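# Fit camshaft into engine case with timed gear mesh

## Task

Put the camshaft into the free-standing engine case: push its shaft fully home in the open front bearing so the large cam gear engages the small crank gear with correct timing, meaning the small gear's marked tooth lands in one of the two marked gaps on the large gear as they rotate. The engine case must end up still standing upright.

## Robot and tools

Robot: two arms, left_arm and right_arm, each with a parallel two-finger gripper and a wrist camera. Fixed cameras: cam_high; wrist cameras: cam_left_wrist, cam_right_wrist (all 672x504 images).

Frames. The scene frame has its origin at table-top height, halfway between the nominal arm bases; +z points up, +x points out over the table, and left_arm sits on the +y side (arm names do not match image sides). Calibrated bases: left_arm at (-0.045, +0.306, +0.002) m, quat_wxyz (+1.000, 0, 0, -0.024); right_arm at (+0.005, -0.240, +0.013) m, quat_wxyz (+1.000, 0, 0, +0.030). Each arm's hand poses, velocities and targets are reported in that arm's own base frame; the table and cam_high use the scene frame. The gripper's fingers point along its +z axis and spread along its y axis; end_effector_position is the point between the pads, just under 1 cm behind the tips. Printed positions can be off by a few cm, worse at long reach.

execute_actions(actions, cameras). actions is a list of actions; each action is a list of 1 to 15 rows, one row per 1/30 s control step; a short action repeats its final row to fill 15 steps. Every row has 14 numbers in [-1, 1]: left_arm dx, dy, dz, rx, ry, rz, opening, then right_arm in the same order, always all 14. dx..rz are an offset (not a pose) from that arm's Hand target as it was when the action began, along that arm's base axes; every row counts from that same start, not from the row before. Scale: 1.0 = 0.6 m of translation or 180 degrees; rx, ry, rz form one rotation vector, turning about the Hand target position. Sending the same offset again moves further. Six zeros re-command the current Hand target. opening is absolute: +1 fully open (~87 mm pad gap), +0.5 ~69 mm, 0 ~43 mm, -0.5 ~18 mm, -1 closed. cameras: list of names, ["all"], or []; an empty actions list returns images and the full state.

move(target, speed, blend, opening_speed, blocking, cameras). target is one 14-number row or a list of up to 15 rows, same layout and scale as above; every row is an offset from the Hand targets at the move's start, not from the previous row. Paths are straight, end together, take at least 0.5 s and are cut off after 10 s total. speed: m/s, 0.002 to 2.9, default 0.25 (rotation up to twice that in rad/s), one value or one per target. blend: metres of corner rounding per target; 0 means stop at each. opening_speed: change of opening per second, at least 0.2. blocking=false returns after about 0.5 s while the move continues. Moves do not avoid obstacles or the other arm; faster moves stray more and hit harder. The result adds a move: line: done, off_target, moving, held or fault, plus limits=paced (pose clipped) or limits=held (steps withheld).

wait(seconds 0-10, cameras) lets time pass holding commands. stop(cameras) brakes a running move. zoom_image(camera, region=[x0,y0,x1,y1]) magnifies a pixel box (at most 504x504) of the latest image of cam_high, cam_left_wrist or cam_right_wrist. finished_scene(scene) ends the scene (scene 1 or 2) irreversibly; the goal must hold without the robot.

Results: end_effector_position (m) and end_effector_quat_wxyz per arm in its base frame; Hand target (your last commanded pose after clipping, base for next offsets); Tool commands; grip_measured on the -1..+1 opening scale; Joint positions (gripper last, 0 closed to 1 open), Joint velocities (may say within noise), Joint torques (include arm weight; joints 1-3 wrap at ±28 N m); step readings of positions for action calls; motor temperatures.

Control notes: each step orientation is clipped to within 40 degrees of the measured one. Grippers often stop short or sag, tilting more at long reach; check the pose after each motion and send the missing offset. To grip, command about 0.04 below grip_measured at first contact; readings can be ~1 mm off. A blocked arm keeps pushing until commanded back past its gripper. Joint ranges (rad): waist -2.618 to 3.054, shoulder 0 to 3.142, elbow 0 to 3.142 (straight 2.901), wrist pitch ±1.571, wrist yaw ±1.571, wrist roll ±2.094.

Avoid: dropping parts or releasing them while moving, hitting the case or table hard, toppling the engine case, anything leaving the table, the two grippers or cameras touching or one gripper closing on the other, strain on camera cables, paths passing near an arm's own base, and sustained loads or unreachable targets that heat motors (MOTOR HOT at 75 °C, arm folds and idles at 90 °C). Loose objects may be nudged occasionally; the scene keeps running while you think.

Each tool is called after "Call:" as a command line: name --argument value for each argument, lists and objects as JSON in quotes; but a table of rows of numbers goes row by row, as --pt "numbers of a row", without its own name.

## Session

Scene 1 is done. Starting scene 2.

Call:
execute_actions --actions '[]'

Call:
zoom_image --camera "cam_high" --region '[180, 180, 440, 340]'

Scene clock: 0.00 s.
left_arm: end_effector_position=(+0.2369, -0.0439, +0.1679) grip_measured=+0.998 end_effector_quat_wxyz=(+0.539, -0.129, +0.829, -0.083) | right_arm: end_effector_position=(+0.2450, +0.2420, +0.3516) grip_measured=+0.968 end_effector_quat_wxyz=(+0.582, -0.112, +0.685, +0.422)
Joint positions: left_arm=[-0.327 0.496 0.528 -0.471 -0.299 -0.445 0.999] | right_arm=[0.657 0.877 0.892 0.021 -0.133 0.469 0.984]
Joint velocities: within noise
Joint torques (N m): no reading
Motor temperatures (°C): left_arm=[23 38 31 25 26 25 24] | right_arm=[25 31 34 29 27 26 28]
Heat: left arm: 38 °C; right arm: 34 °C.
Hand target: left_arm +0.2363, -0.0434, +0.1690; +0.538, -0.129, +0.829, -0.082 | right_arm +0.2445, +0.2416, +0.3590; +0.589, -0.113, +0.678, +0.425
Tool commands: left_gripper/opening=+1.0 right_gripper/opening=+1.0

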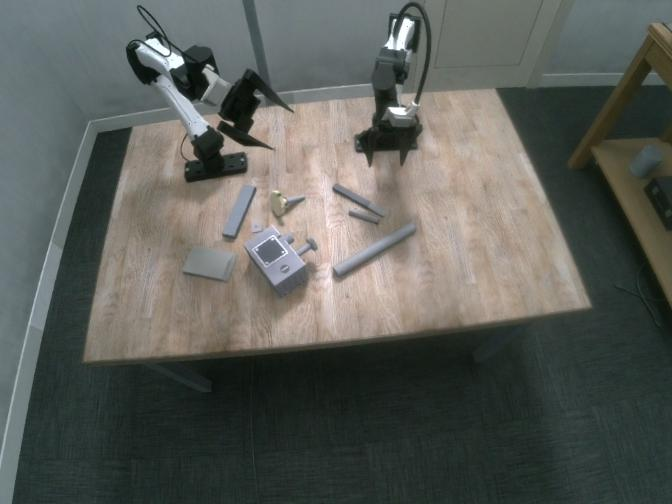

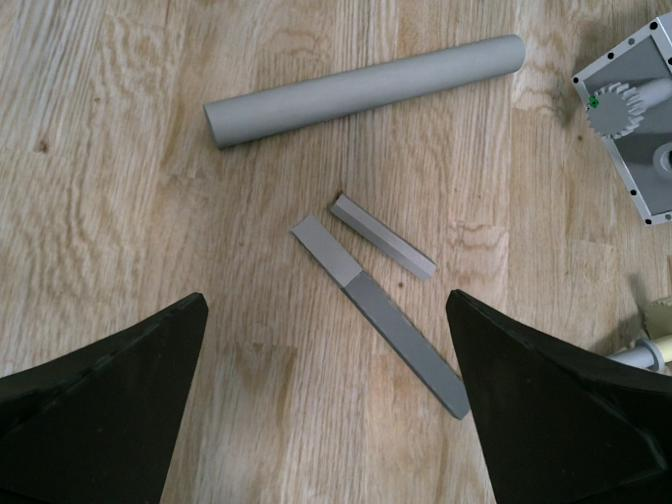

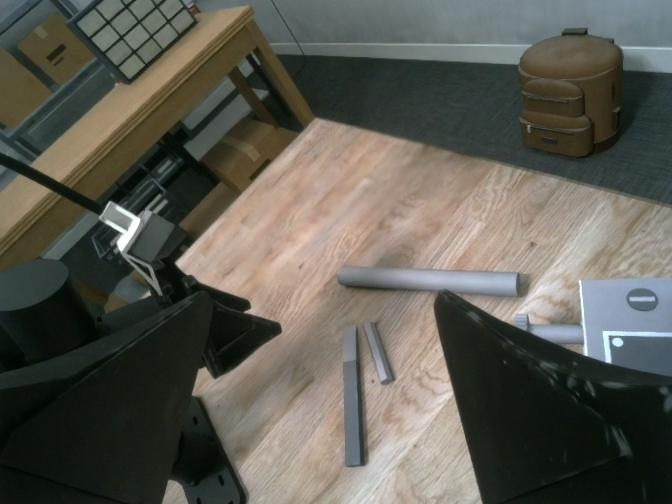

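Scaled by 1.938 from the camera's 672x504 image, which has a finer 960x720 frame.

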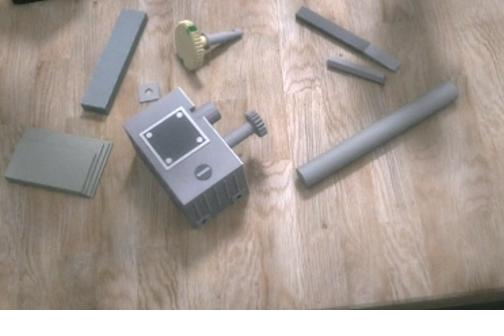

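Call:
zoom_image --camera "cam_left_wrist" --region '[560, 0, 672, 112]'

Call:
zoom_image --camera "cam_left_wrist" --region '[450, 0, 672, 400]'

Call:
zoom_image --camera "cam_high" --region '[235, 180, 335, 305]'

Scaled by 4.500 from the camera's 672x504 image, which has a finer 960x720 frame.

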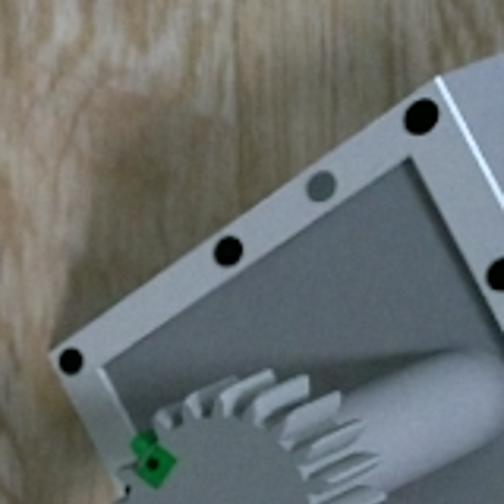

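Scaled by 1.260 from the camera's 672x504 image, which has a finer 960x720 frame.

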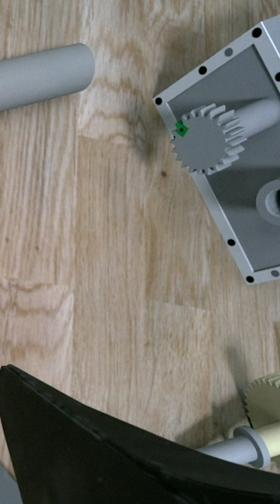

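Scaled by 4.032 from the camera's 672x504 image, which has a finer 960x720 frame.

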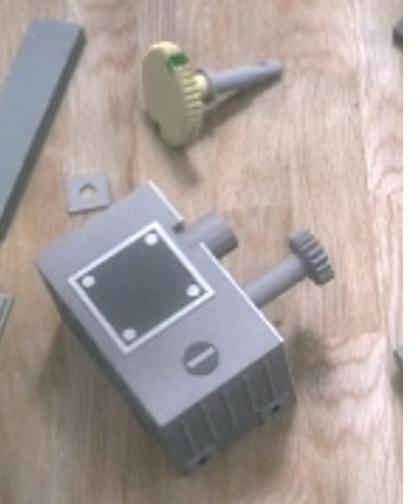

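Call:
move --target '[0,0,0,0,0,0,1, -0.0025,-0.059,-0.265,-0.546,0.0388,0.3446,0.6]' --speed 0.2 --cameras '["cam_right_wrist","cam_high","cam_left_wrist"]'

Scene clock: 107.17 s.
left_arm: end_effector_position=(+0.2369, -0.0439, +0.1679) grip_measured=+0.998 end_effector_quat_wxyz=(+0.539, -0.129, +0.829, -0.083) | right_arm: end_effector_position=(+0.2459, +0.2084, +0.2038) grip_measured=+0.600 end_effector_quat_wxyz=(-0.061, +0.762, -0.644, -0.004)
Joint positions: left_arm=[-0.327 0.496 0.528 -0.471 -0.299 -0.445 0.999] | right_arm=[0.798 1.79 1.888 -1.549 -0.016 -0.939 0.8]
Joint torques (N m): left_arm=[-0.28 1.09 8.8 2.06 -0.1 -0.06] | right_arm=[0.75 -6.63 3.7 0.36 0 -0.1]
Motor temperatures (°C): left_arm=[23 35 38 35 26 25 24] | right_arm=[25 31 39 35 27 26 28]
Heat: left arm: 38 °C; right arm: 39 °C.
Hand target: left_arm +0.2363, -0.0434, +0.1690; +0.538, -0.129, +0.829, -0.082 | right_arm +0.2429, +0.2061, +0.2002; -0.002, +0.767, -0.641, -0.009
Off the commanded pose: left_arm 0.001 m, 0 deg | right_arm 0.005 m, 7 deg.
joint sent to its limit (right arm) — joint 4 (wrist pitch), lower limit. The joint targets are off in orientation, not in position.
move: off_target (right_arm)

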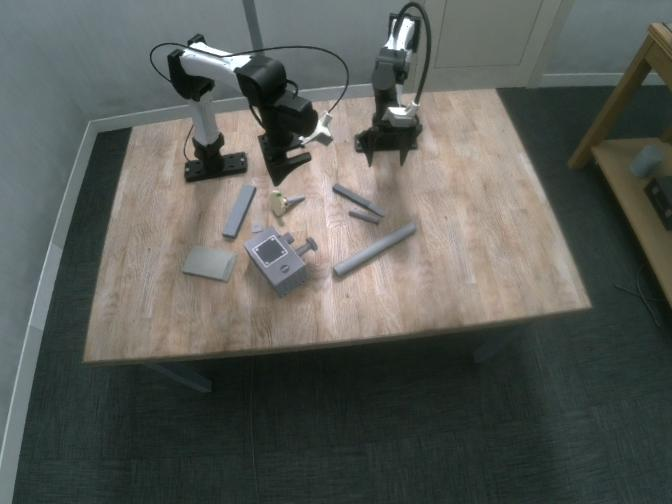

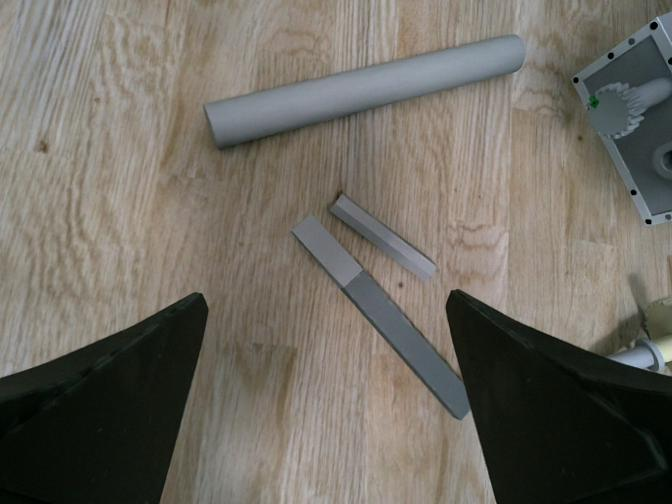

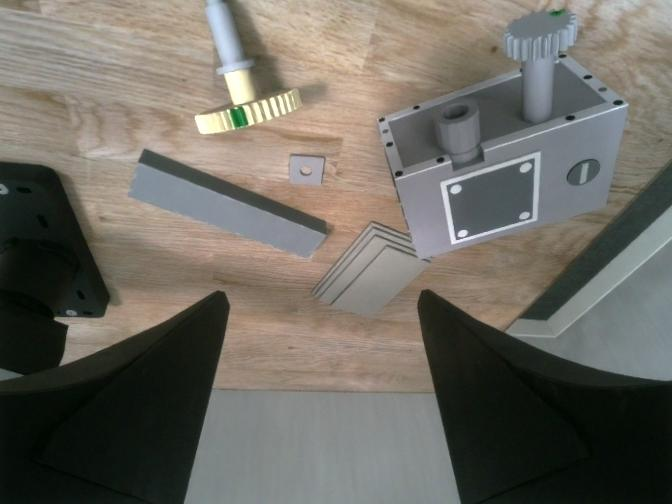

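Call:
move --target '[0,0,0,0,0,0,1, -0.0873,0.0512,-0.167,-0.1265,-0.0417,0.0759,0.1]' --speed 0.15 --cameras '["cam_right_wrist"]'

Scene clock: 167.30 s.
left_arm: end_effector_position=(+0.2369, -0.0439, +0.1679) grip_measured=+0.998 end_effector_quat_wxyz=(+0.539, -0.129, +0.829, -0.083) | right_arm: end_effector_position=(+0.1931, +0.2335, +0.1117) grip_measured=+0.100 end_effector_quat_wxyz=(+0.099, +0.822, -0.542, +0.142)
Joint positions: left_arm=[-0.327 0.496 0.528 -0.471 -0.299 -0.445 0.999] | right_arm=[1.124 1.987 1.664 -1.49 0.252 -0.821 0.55]
Joint torques (N m): left_arm=[-0.29 1.07 8.8 2.07 -0.1 -0.07] | right_arm=[-0.17 -9.18 4.33 -0.19 0.14 -0.06]
Heat: left arm: 39 °C; right arm: 36 °C.
Hand target: left_arm +0.2363, -0.0434, +0.1690; +0.538, -0.129, +0.829, -0.082 | right_arm +0.1939, +0.2329, +0.1135; +0.096, +0.822, -0.544, +0.141 (not the last commanded pose)
Off the commanded pose: left_arm 0.001 m, 0 deg | right_arm 0.012 m, 3 deg.
move: held (right_arm; a check stopped the path); limits=held
pose unreachable (right arm): on one or more control steps of this call, first in action 0 (counted from 0), this arm could not follow its commanded pose, so it was not sent that pose on those steps. It may still have moved: this result reports where it is.
cause: moving toward the commanded pose would bring a part of the arm too close to another arm (this arm's wrist (the part past joint 4) and the left arm's fingers, at the place that arm is still heading or pushing toward).
Images, in order (width x height): cam_right_wrist 672x504.

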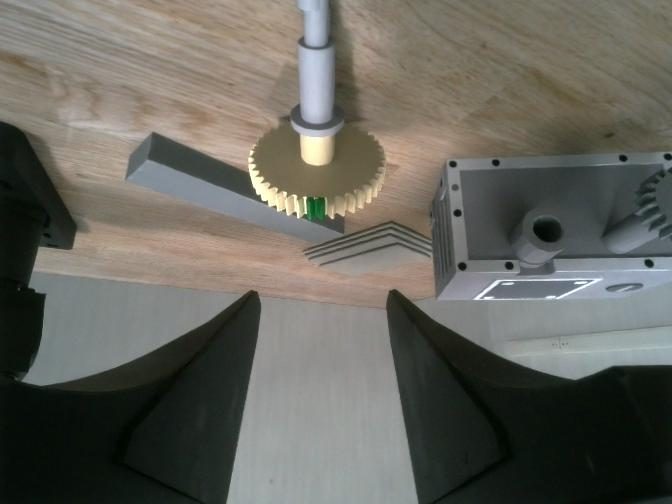

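Call:
move --pt "0 0.2 0.1 0 0 0 1 0 0 0 0 0 0 0.1" --pt "0 0.2 0.1 0 0 0 1 0.0037 -0.034 -0.097 -0.0094 -0.0049 0.0033 0.1" --speed '[0.25,0.1]' --cameras '["cam_right_wrist"]'

Scene clock: 192.60 s.
left_arm: end_effector_position=(+0.2365, +0.0778, +0.2218) grip_measured=+0.998 end_effector_quat_wxyz=(+0.535, -0.137, +0.830, -0.080) | right_arm: end_effector_position=(+0.1935, +0.2128, +0.0553) grip_measured=+0.100 end_effector_quat_wxyz=(+0.112, +0.821, -0.537, +0.156)
Joint positions: left_arm=[0.759 0.742 0.815 -0.627 0.663 0.052 0.999] | right_arm=[1.109 1.987 1.418 -1.269 0.281 -0.836 0.55]
Joint torques (N m): left_arm=[0.32 0.5 10.54 1.76 0.51 0.06] | right_arm=[-0.42 -9.39 3.22 -0.08 0.18 -0.1]
Motor temperatures (°C): left_arm=[23 33 40 38 26 25 24] | right_arm=[25 36 36 32 27 26 28]
Heat: left arm: 40 °C; right arm: 36 °C.
Hand target: left_arm +0.2363, +0.0767, +0.2290; +0.538, -0.129, +0.829, -0.082 | right_arm +0.1962, +0.2125, +0.0553; +0.103, +0.822, -0.538, +0.155
Off the commanded pose: left_arm 0.007 m, 1 deg | right_arm 0.003 m, 1 deg.
move: done
Images, in order (width x height): cam_right_wrist 672x504.

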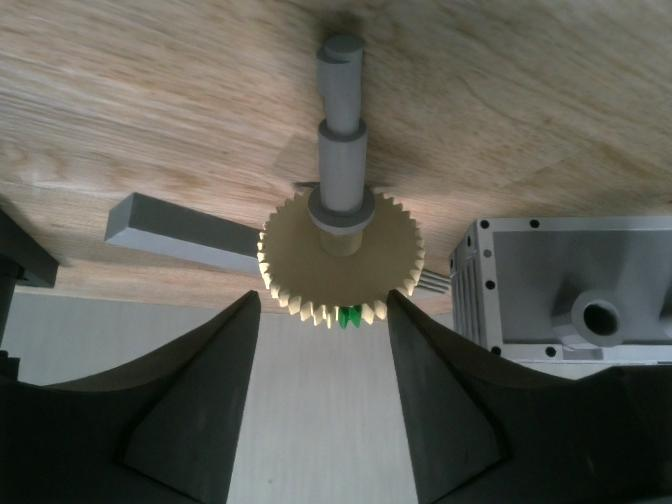

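Call:
move --target '[0,0,0,0,0,0,1, 0.0129,-0.006,-0.052,0,0,0,0.1]' --speed 0.08 --cameras '["cam_right_wrist","cam_high"]'

Call:
zoom_image --camera "cam_right_wrist" --region '[220, 120, 460, 420]'

Scene clock: 209.43 s.
left_arm: end_effector_position=(+0.2365, +0.0778, +0.2218) grip_measured=+0.998 end_effector_quat_wxyz=(+0.535, -0.137, +0.830, -0.080) | right_arm: end_effector_position=(+0.2041, +0.2099, +0.0300) grip_measured=+0.100 end_effector_quat_wxyz=(+0.101, +0.821, -0.538, +0.161)
Joint positions: left_arm=[0.759 0.742 0.815 -0.627 0.663 0.052 0.999] | right_arm=[1.084 2.011 1.349 -1.149 0.301 -0.862 0.55]
Joint torques (N m): left_arm=[0.32 0.5 10.54 1.76 0.51 0.06] | right_arm=[-0.39 -7.62 3.15 -0.02 0.03 -0.1]
Heat: left arm: 40 °C; right arm: 37 °C.
Hand target: left_arm +0.2363, +0.0767, +0.2290; +0.538, -0.129, +0.829, -0.082 | right_arm +0.2039, +0.2089, +0.0241; +0.103, +0.822, -0.538, +0.155
Off the commanded pose: left_arm 0.007 m, 1 deg | right_arm 0.006 m, 1 deg.
move: done
Images, in order (width x height): cam_high 672x504, cam_right_wrist 672x504.

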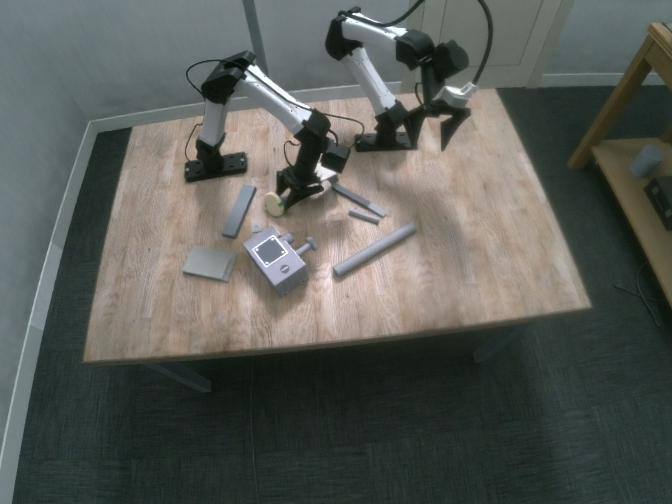

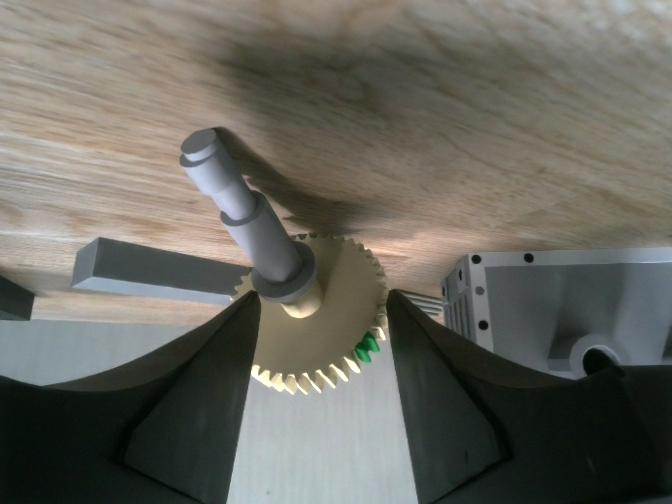

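Scaled by 1.680 from the camera's 672x504 image, which has a finer 960x720 frame.

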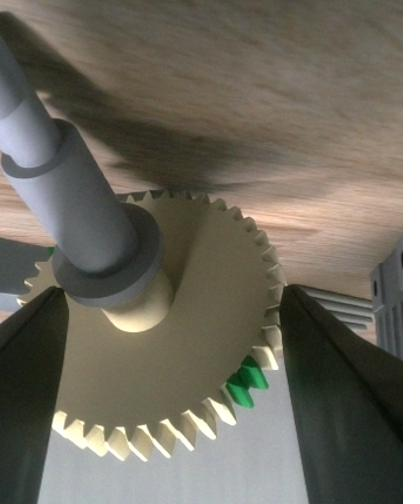

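Call:
move --target '[0,0,0,0,0,0,1, -0.0145,0.04,0.1,0,0,0,0.1]' --speed 0.1 --cameras '["cam_right_wrist","cam_high"]'

Call:
zoom_image --camera "cam_high" --region '[235, 160, 355, 280]'

Scene clock: 217.10 s.
left_arm: end_effector_position=(+0.2365, +0.0778, +0.2218) grip_measured=+0.998 end_effector_quat_wxyz=(+0.535, -0.137, +0.830, -0.080) | right_arm: end_effector_position=(+0.1971, +0.2284, +0.0804) grip_measured=+0.100 end_effector_quat_wxyz=(+0.106, +0.822, -0.537, +0.160)
Joint positions: left_arm=[0.759 0.742 0.815 -0.627 0.663 0.052 0.999] | right_arm=[1.124 2.011 1.556 -1.378 0.287 -0.822 0.55]
Joint torques (N m): left_arm=[0.32 0.5 10.54 1.76 0.51 0.06] | right_arm=[0.76 -8.31 6.09 -0.36 0.03 0.01]
Heat: left arm: 41 °C; right arm: 36 °C.
Hand target: left_arm +0.2363, +0.0767, +0.2290; +0.538, -0.129, +0.829, -0.082 | right_arm +0.1952, +0.2328, +0.0841; +0.104, +0.822, -0.538, +0.155
Off the commanded pose: left_arm 0.007 m, 1 deg | right_arm 0.006 m, 1 deg.
move: done
Images, in order (width x height): cam_high 672x504, cam_right_wrist 672x504.

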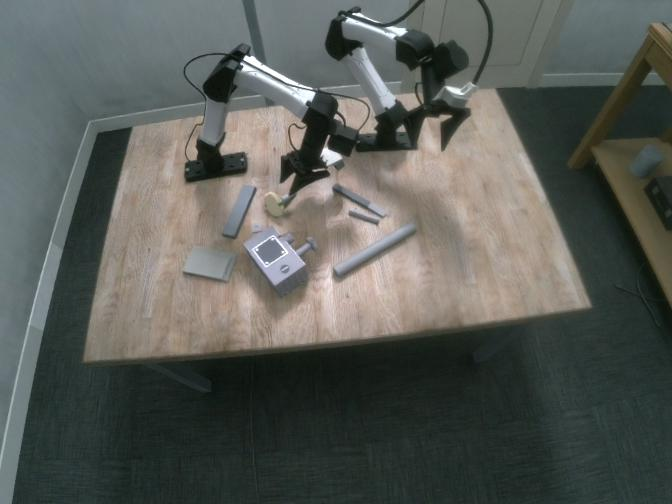

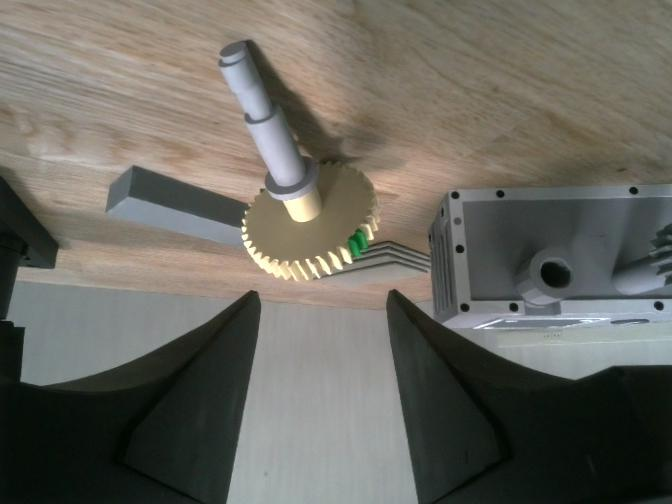

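Scaled by 4.200 from the camera's 672x504 image, which has a finer 960x720 frame.

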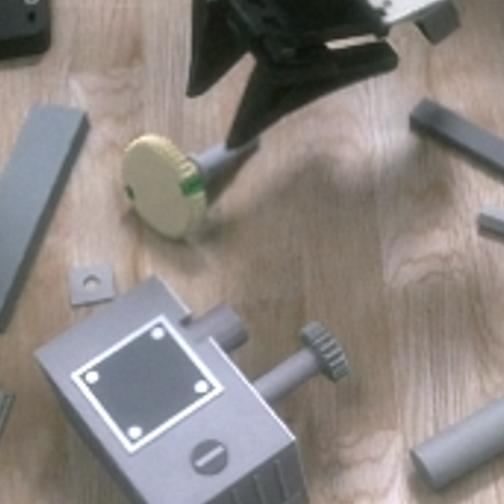

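Call:
move --target '[0.188,-0.4545,-0.182,0.0294,-0.1675,-0.3033,-1, 0,0,0,0,0,0,0.1]' --speed 0.25 --cameras '["cam_left_wrist","cam_high"]'

Scene clock: 245.97 s.
left_arm: end_effector_position=(+0.3449, -0.1916, +0.1122) grip_measured=-1.000 end_effector_quat_wxyz=(+0.626, +0.300, +0.651, -0.307) | right_arm: end_effector_position=(+0.1970, +0.2284, +0.0804) grip_measured=+0.100 end_effector_quat_wxyz=(+0.106, +0.821, -0.537, +0.160)
Joint positions: left_arm=[-0.233 1.637 0.371 1.231 0.654 -0.002 0] | right_arm=[1.124 2.011 1.556 -1.378 0.287 -0.822 0.55]
Joint torques (N m): left_arm=[-0.59 -3.69 7.73 2.4 0.24 -0.05] | right_arm=[0.76 -8.27 6.08 -0.35 0.04 0.02]
Heat: left arm: 41 °C; right arm: 37 °C.
Hand target: left_arm +0.3491, -0.1960, +0.1197; +0.636, +0.309, +0.636, -0.310 | right_arm +0.1953, +0.2328, +0.0840; +0.103, +0.822, -0.538, +0.155
Off the commanded pose: left_arm 0.010 m, 2 deg | right_arm 0.006 m, 1 deg.
move: done
Images, in order (width x height): cam_high 672x504, cam_left_wrist 672x504.

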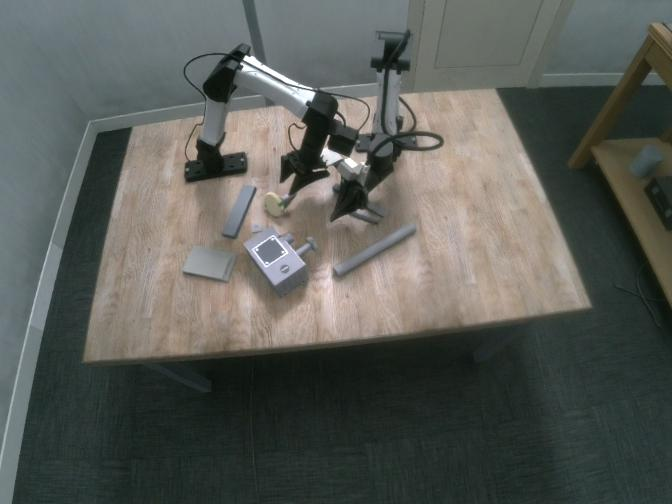

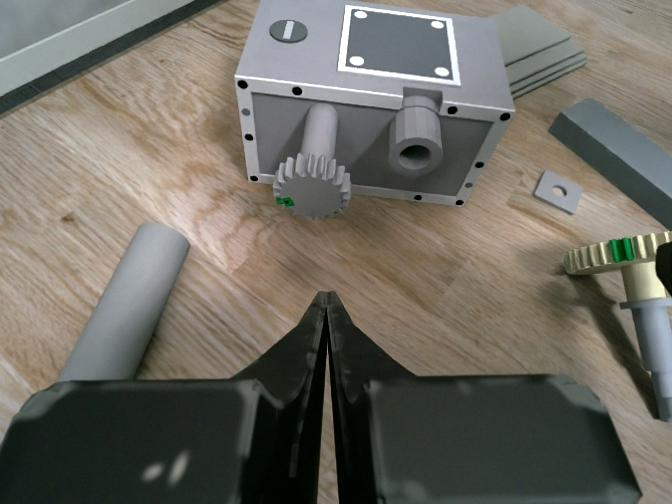

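Call:
zoom_image --camera "cam_left_wrist" --region '[225, 70, 525, 240]'

Call:
zoom_image --camera "cam_left_wrist" --region '[260, 140, 360, 230]'

Call:
zoom_image --camera "cam_left_wrist" --region '[540, 210, 672, 430]'

Scaled by 1.680 from the camera's 672x504 image, which has a finer 960x720 frame.

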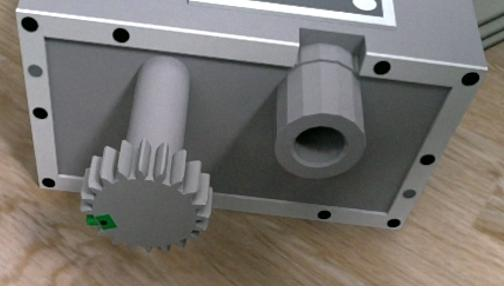

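Scaled by 5.040 from the camera's 672x504 image, which has a finer 960x720 frame.

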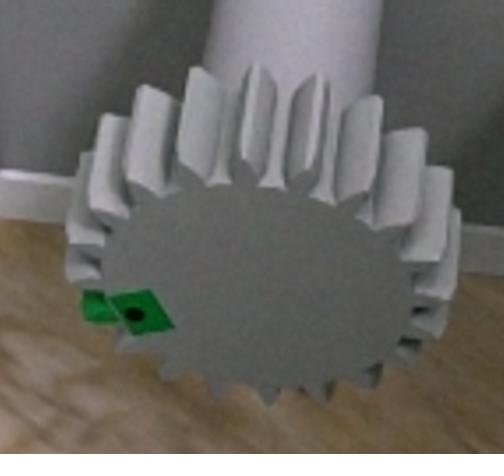

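Scaled by 2.291 from the camera's 672x504 image, which has a finer 960x720 frame.

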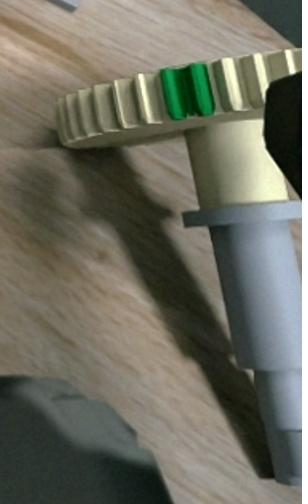

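Call:
zoom_image --camera "cam_left_wrist" --region '[270, 150, 315, 195]'

Call:
zoom_image --camera "cam_left_wrist" --region '[310, 150, 355, 195]'

Call:
zoom_image --camera "cam_left_wrist" --region '[270, 180, 355, 225]'

Scaled by 11.200 from the camera's 672x504 image, which has a finer 960x720 frame.

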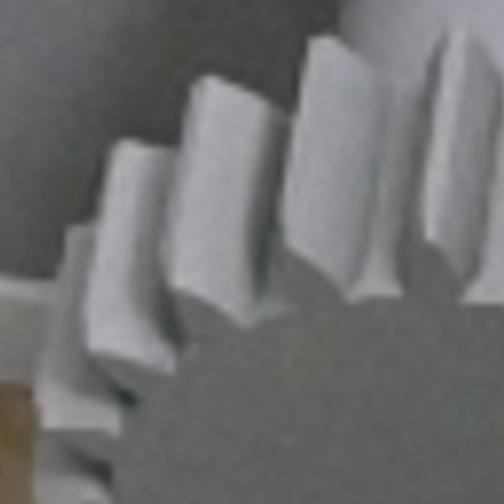

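Scaled by 11.200 from the camera's 672x504 image, which has a finer 960x720 frame.

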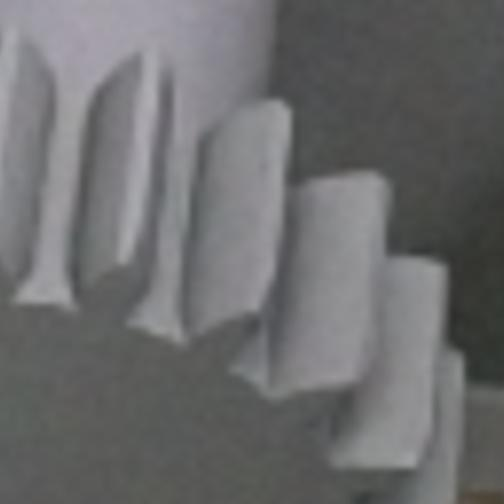

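Scaled by 5.929 from the camera's 672x504 image, which has a finer 960x720 frame.

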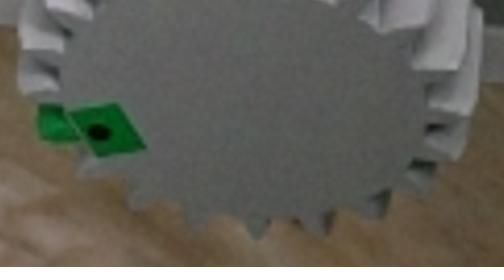

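Call:
move --pt "-0.1 0.13 0.08 0 0 0 -1 0 0 0 0 0 0 0.1" --pt "-0.1 0.13 0.08 0 0 0 -1 -0.0027 -0.04 -0.0318 -0.05 0.0396 0.087 0.1" --speed '[0.25,0.12]' --cameras '["cam_right_wrist"]'

Call:
zoom_image --camera "cam_right_wrist" --region '[180, 60, 460, 340]'

Scene clock: 384.37 s.
left_arm: end_effector_position=(+0.2890, -0.1178, +0.1596) grip_measured=-1.000 end_effector_quat_wxyz=(+0.629, +0.295, +0.647, -0.314) | right_arm: end_effector_position=(+0.1951, +0.2105, +0.0663) grip_measured=+0.100 end_effector_quat_wxyz=(+0.173, +0.882, -0.409, +0.155)
Joint positions: left_arm=[0.107 1.099 0.252 0.826 0.998 -0.017 0] | right_arm=[1.135 2.011 1.458 -1.378 0.306 -1.082 0.55]
Joint torques (N m): left_arm=[0.05 -3.08 8.77 1.81 0.27 0.08] | right_arm=[0.87 -8.18 3.12 -0.39 0.22 -0.12]
Motor temperatures (°C): left_arm=[23 31 39 46 26 25 24] | right_arm=[25 35 38 29 27 26 27]
Heat: left arm: 46 °C; right arm: 38 °C.
Hand target: left_arm +0.2891, -0.1181, +0.1678; +0.636, +0.309, +0.636, -0.309 | right_arm +0.1937, +0.2089, +0.0650; +0.178, +0.885, -0.400, +0.158
Off the commanded pose: left_arm 0.008 m, 2 deg | right_arm 0.003 m, 1 deg.
move: done
Images, in order (width x height): cam_right_wrist 672x504.

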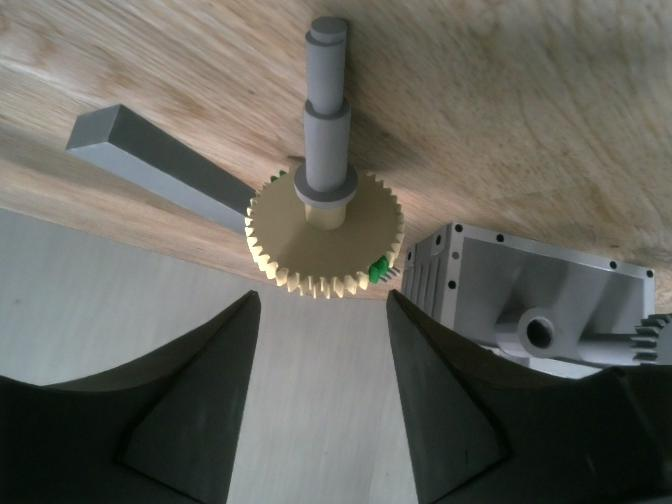

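Scaled by 1.800 from the camera's 672x504 image, which has a finer 960x720 frame.

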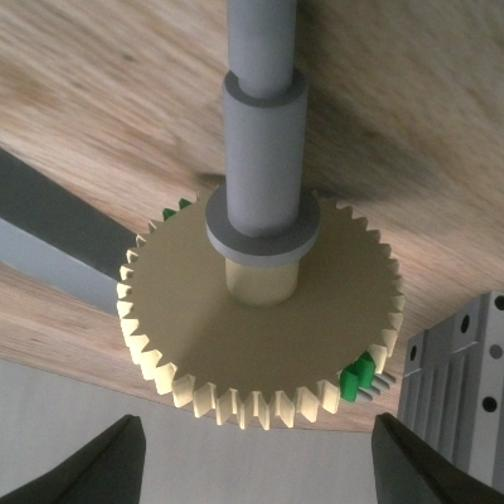

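Call:
move --pt "-0.1 0.13 0.08 0 0 0 -1 -0.0093 0.01 -0.0062 0 0 0 0.1" --pt "-0.1 0.13 0.08 0 0 0 -1 -0.0044 -0.006 -0.0395 0 0 0 0.1" --speed 0.06 --cameras '["cam_right_wrist"]'

Call:
zoom_image --camera "cam_right_wrist" --region '[180, 100, 460, 380]'

Scene clock: 407.13 s.
left_arm: end_effector_position=(+0.2313, -0.0404, +0.2072) grip_measured=-1.000 end_effector_quat_wxyz=(+0.635, +0.292, +0.644, -0.312) | right_arm: end_effector_position=(+0.1884, +0.2073, +0.0458) grip_measured=+0.100 end_effector_quat_wxyz=(+0.176, +0.885, -0.402, +0.157)
Joint positions: left_arm=[0.672 0.792 0.325 0.522 1.554 -0.085 0] | right_arm=[1.152 2.02 1.382 -1.301 0.306 -1.079 0.55]
Joint torques (N m): left_arm=[0.29 -0.87 10.07 1.48 0.26 -0.1] | right_arm=[-0.51 -7.45 3.07 -0.27 0.22 -0.11]
Heat: left arm: 45 °C; right arm: 37 °C.
Hand target: left_arm +0.2291, -0.0400, +0.2158; +0.636, +0.309, +0.636, -0.309 | right_arm +0.1909, +0.2053, +0.0414; +0.178, +0.885, -0.400, +0.158
Off the commanded pose: left_arm 0.009 m, 2 deg | right_arm 0.006 m, 0 deg.
joint sent to its limit (left arm) — joint 5 (wrist yaw), upper limit. The joint targets still meet the commanded pose.
move: done
Images, in order (width x height): cam_right_wrist 672x504.

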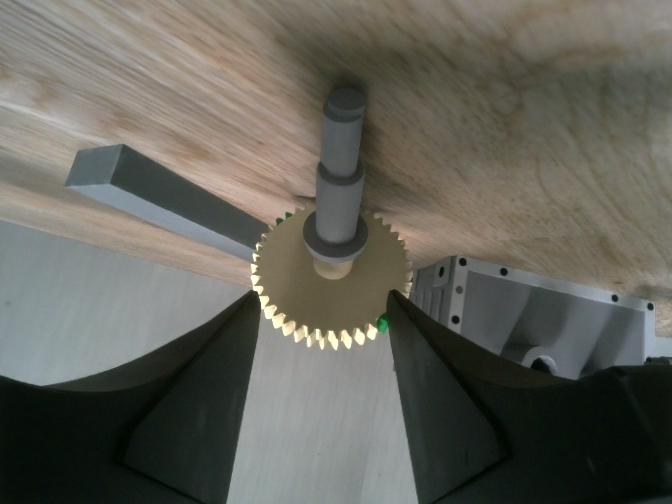

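Scaled by 1.800 from the camera's 672x504 image, which has a finer 960x720 frame.

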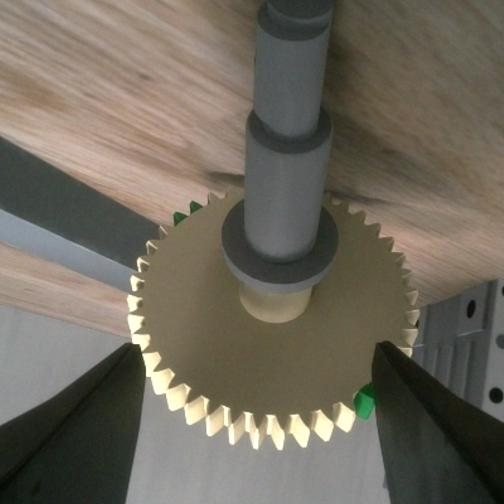

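Call:
move --pt "0 0 0 0 0 0 -1 0.0093 0.002 0 0 0 0 0.25" --pt "0 0 0 0 0 0 -1 0.0125 -0.0103 -0.025 0 0 0 0.25" --speed 0.06 --cameras '["cam_right_wrist"]'

Call:
zoom_image --camera "cam_right_wrist" --region '[180, 100, 460, 380]'

Scene clock: 419.17 s.
left_arm: end_effector_position=(+0.2313, -0.0404, +0.2072) grip_measured=-1.000 end_effector_quat_wxyz=(+0.635, +0.292, +0.644, -0.312) | right_arm: end_effector_position=(+0.1960, +0.2014, +0.0305) grip_measured=+0.250 end_effector_quat_wxyz=(+0.176, +0.885, -0.402, +0.156)
Joint positions: left_arm=[0.672 0.792 0.325 0.522 1.554 -0.085 0] | right_arm=[1.125 2.035 1.338 -1.235 0.316 -1.106 0.625]
Joint torques (N m): left_arm=[0.29 -0.88 10.07 1.49 0.26 -0.1] | right_arm=[-0.46 -7.47 2.99 -0.28 0.23 -0.14]
Heat: left arm: 44 °C; right arm: 36 °C.
Hand target: left_arm +0.2291, -0.0400, +0.2158; +0.636, +0.310, +0.636, -0.309 | right_arm +0.1984, +0.1991, +0.0263; +0.178, +0.885, -0.400, +0.158
Off the commanded pose: left_arm 0.009 m, 2 deg | right_arm 0.005 m, 0 deg.
joint sent to its limit (left arm) — joint 5 (wrist yaw), upper limit. The joint targets still meet the commanded pose.
move: done
Images, in order (width x height): cam_right_wrist 672x504.

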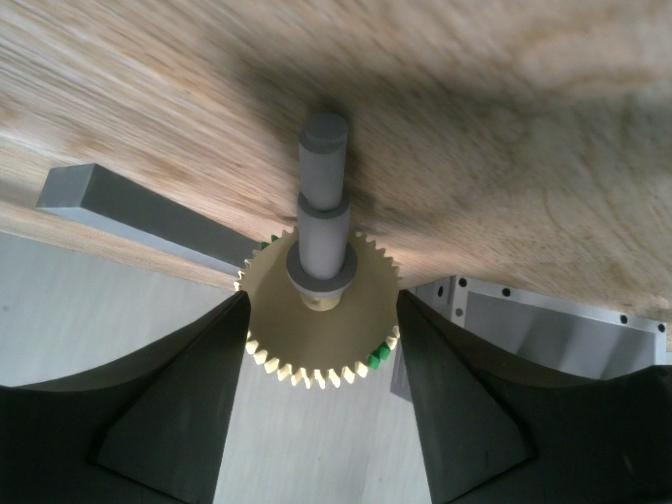

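Scaled by 1.800 from the camera's 672x504 image, which has a finer 960x720 frame.

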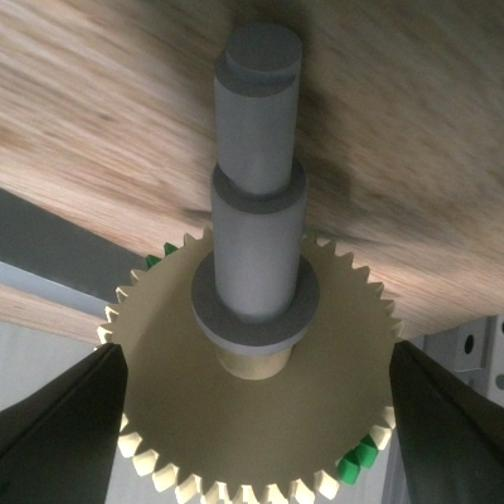

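Call:
move --target '[0,0,0,0,0,0,-1, 0.0025,-0.008,-0.0172,0,0,0,0.25]' --speed 0.05 --cameras '["cam_right_wrist"]'

Call:
zoom_image --camera "cam_right_wrist" --region '[180, 140, 460, 420]'

Scene clock: 434.17 s.
left_arm: end_effector_position=(+0.2313, -0.0404, +0.2072) grip_measured=-1.000 end_effector_quat_wxyz=(+0.635, +0.292, +0.644, -0.312) | right_arm: end_effector_position=(+0.1975, +0.1967, +0.0200) grip_measured=+0.250 end_effector_quat_wxyz=(+0.176, +0.885, -0.402, +0.156)
Joint positions: left_arm=[0.672 0.792 0.325 0.522 1.554 -0.085 0] | right_arm=[1.114 2.041 1.301 -1.189 0.319 -1.116 0.625]
Joint torques (N m): left_arm=[0.29 -0.87 10.06 1.48 0.26 -0.1] | right_arm=[-0.47 -7.43 2.92 -0.25 0.24 -0.13]
Motor temperatures (°C): left_arm=[23 30 44 43 26 25 24] | right_arm=[25 36 36 29 27 26 27]
Heat: left arm: 44 °C; right arm: 36 °C.
Hand target: left_arm +0.2291, -0.0400, +0.2158; +0.636, +0.310, +0.636, -0.309 | right_arm +0.1999, +0.1942, +0.0159; +0.178, +0.885, -0.400, +0.158
Off the commanded pose: left_arm 0.009 m, 2 deg | right_arm 0.005 m, 0 deg.
joint sent to its limit (left arm) — joint 5 (wrist yaw), upper limit. The joint targets still meet the commanded pose.
move: done
Images, in order (width x height): cam_right_wrist 672x504.

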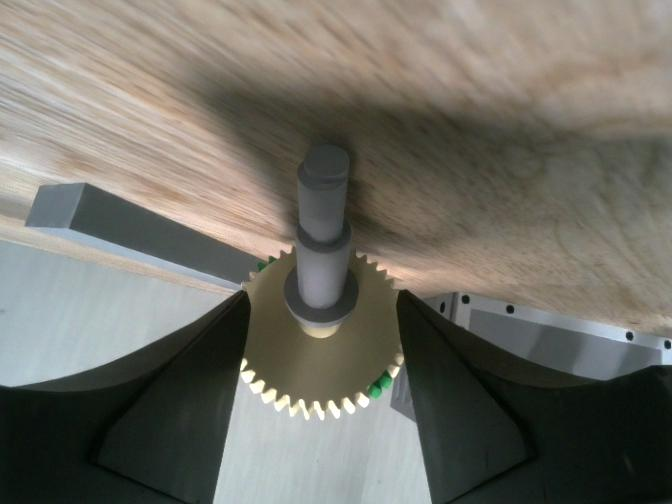

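Scaled by 1.800 from the camera's 672x504 image, which has a finer 960x720 frame.

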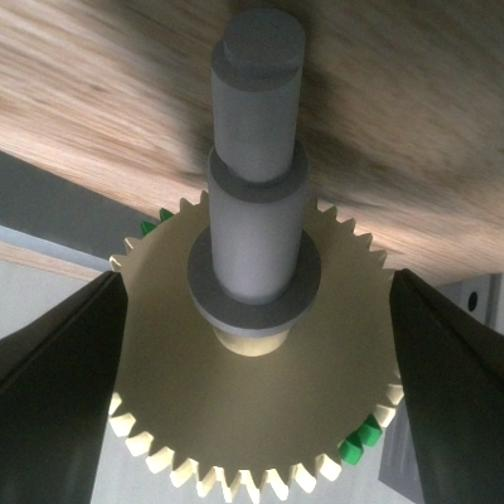

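Call:
move --target '[0,0,0,0,0,0,-1, 0,0,0,0,0,0,-0.75]' --opening_speed 0.5 --cameras '["cam_right_wrist"]'

Call:
zoom_image --camera "cam_right_wrist" --region '[180, 140, 460, 420]'

Scene clock: 443.73 s.
left_arm: end_effector_position=(+0.2313, -0.0404, +0.2072) grip_measured=-1.000 end_effector_quat_wxyz=(+0.635, +0.292, +0.644, -0.312) | right_arm: end_effector_position=(+0.1976, +0.1968, +0.0199) grip_measured=-0.380 end_effector_quat_wxyz=(+0.176, +0.885, -0.402, +0.156)
Joint positions: left_arm=[0.672 0.792 0.325 0.522 1.554 -0.085 0] | right_arm=[1.114 2.041 1.301 -1.188 0.319 -1.117 0.31]
Joint torques (N m): left_arm=[0.29 -0.87 10.07 1.49 0.26 -0.11] | right_arm=[-0.49 -7.45 2.93 -0.27 0.23 -0.12]
Heat: left arm: 44 °C; right arm: 36 °C.
Hand target: left_arm +0.2291, -0.0400, +0.2158; +0.636, +0.310, +0.636, -0.309 | right_arm +0.2000, +0.1943, +0.0159; +0.178, +0.885, -0.400, +0.158
Off the commanded pose: left_arm 0.009 m, 2 deg | right_arm 0.005 m, 0 deg.
joint sent to its limit (left arm) — joint 5 (wrist yaw), upper limit. The joint targets still meet the commanded pose.
move: done
Images, in order (width x height): cam_right_wrist 672x504.

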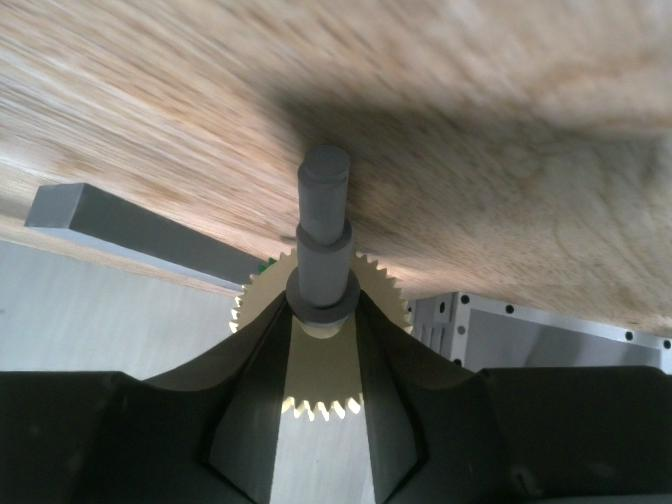

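Scaled by 1.800 from the camera's 672x504 image, which has a finer 960x720 frame.

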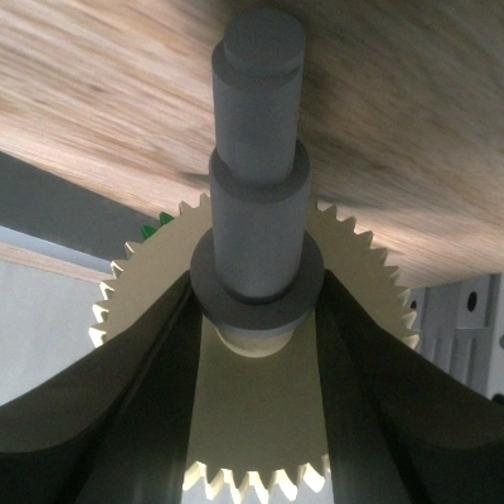

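Call:
move --pt "0 0 0 0 0 0 -1 0 0 0.06 0 0 0 -0.75" --pt "0 0 0 0 0 0 -1 0.02 0.015 0.2 0.0131 -0.0618 -0.3263 -0.75" --speed '[0.05,0.25]' --blend '[0.02,0]' --cameras '["cam_right_wrist","cam_high"]'

Scene clock: 473.60 s.
left_arm: end_effector_position=(+0.2313, -0.0404, +0.2072) grip_measured=-1.000 end_effector_quat_wxyz=(+0.635, +0.292, +0.644, -0.312) | right_arm: end_effector_position=(+0.2112, +0.2038, +0.1189) grip_measured=-0.380 end_effector_quat_wxyz=(-0.081, -0.586, +0.799, -0.108)
Joint positions: left_arm=[0.672 0.792 0.325 0.522 1.554 -0.085 0] | right_arm=[0.911 2 1.743 -1.533 0.163 -0.336 0.31]
Joint torques (N m): left_arm=[0.29 -0.87 10.07 1.48 0.26 -0.1] | right_arm=[-0.44 -11.86 6.57 -0.38 0.06 0.01]
Heat: left arm: 45 °C; right arm: 36 °C.
Hand target: left_arm +0.2291, -0.0400, +0.2158; +0.636, +0.310, +0.636, -0.309 | right_arm +0.2120, +0.2034, +0.1360; -0.177, -0.560, +0.800, -0.124
Off the commanded pose: left_arm 0.009 m, 2 deg | right_arm 0.017 m, 12 deg.
joint sent to its limit (left arm) — joint 5 (wrist yaw), upper limit. The joint targets still meet the commanded pose.
joint sent to its limit (right arm) — joint 4 (wrist pitch), lower limit. The joint targets are off in orientation, not in position.
move: off_target (right_arm); blend cut to 0.018 m at target 1
Images, in order (width x height): cam_high 672x504, cam_right_wrist 672x504.

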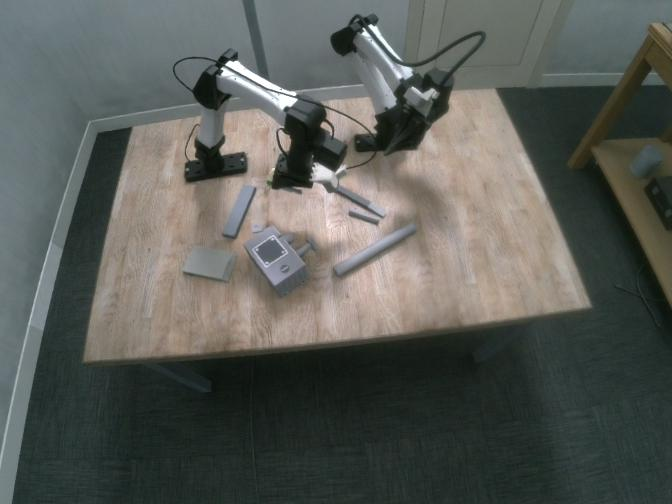

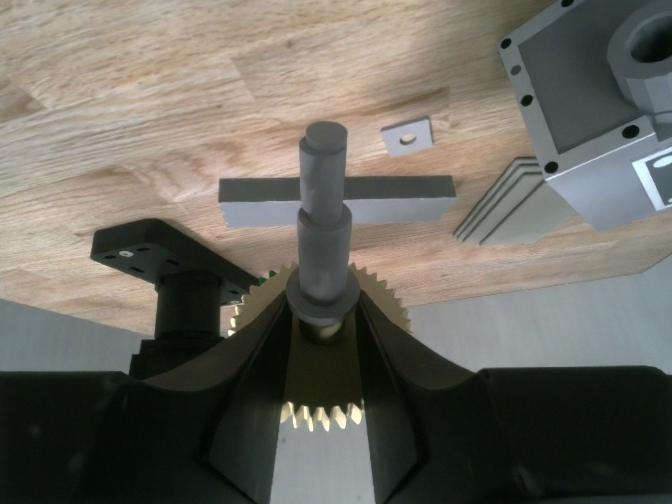

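Call:
move --pt "0 0 0 0 0 0 -1 0.063 0.028 0.023 0.0719 -0.0919 -0.3517 -0.75" --pt "0 0 0 0 0 0 -1 0.038 0.036 0.0 -0.0735 -0.0072 -0.6805 -0.75" --speed 0.4 --blend '[0.02,0]' --cameras '["cam_right_wrist","cam_high"]'

Scene clock: 492.13 s.
left_arm: end_effector_position=(+0.2313, -0.0404, +0.2072) grip_measured=-1.000 end_effector_quat_wxyz=(+0.635, +0.292, +0.644, -0.312) | right_arm: end_effector_position=(+0.2403, +0.2260, +0.1244) grip_measured=-0.380 end_effector_quat_wxyz=(-0.230, +0.447, +0.865, +0.012)
Joint positions: left_arm=[0.672 0.792 0.325 0.522 1.554 -0.085 0] | right_arm=[0.439 2.009 1.7 -1.54 -0.378 1.34 0.31]
Joint torques (N m): left_arm=[0.29 -0.85 10.06 1.48 0.26 -0.11] | right_arm=[-0.27 -11.73 3.58 -0.48 -0.34 0.07]
Heat: left arm: 46 °C; right arm: 37 °C.
Hand target: left_arm +0.2291, -0.0400, +0.2158; +0.636, +0.310, +0.636, -0.309 | right_arm +0.2348, +0.2249, +0.1360; -0.239, +0.451, +0.860, +0.015
Off the commanded pose: left_arm 0.009 m, 2 deg | right_arm 0.013 m, 1 deg.
joint sent to its limit (left arm) — joint 5 (wrist yaw), upper limit. The joint targets still meet the commanded pose.
joint sent to its limit (right arm) — joint 4 (wrist pitch), lower limit. The joint targets still meet the commanded pose.
move: off_target (right_arm)
Images, in order (width x height): cam_high 672x504, cam_right_wrist 672x504.

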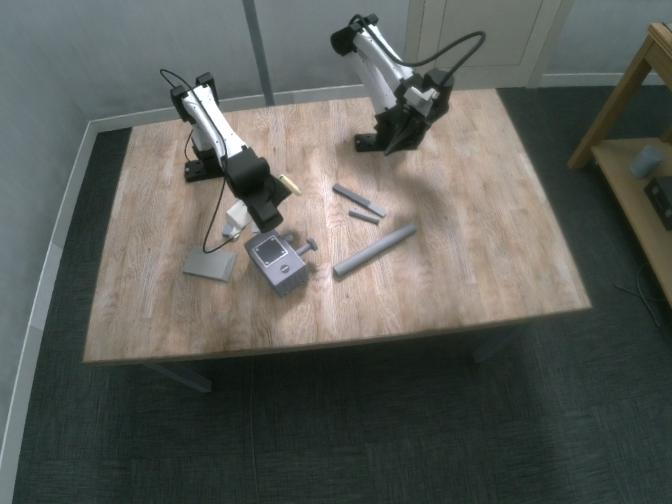

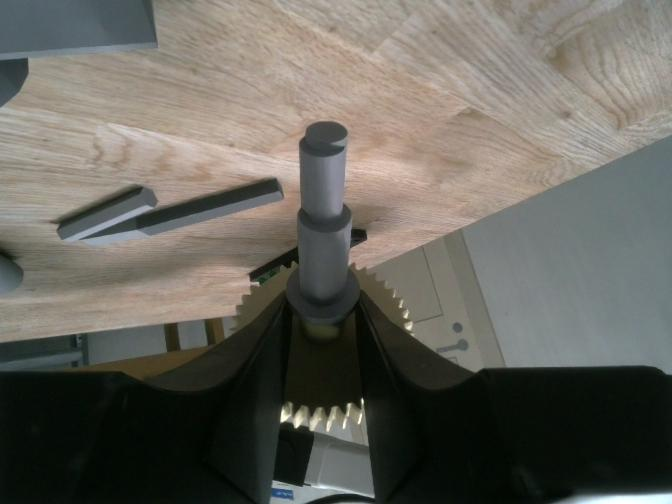

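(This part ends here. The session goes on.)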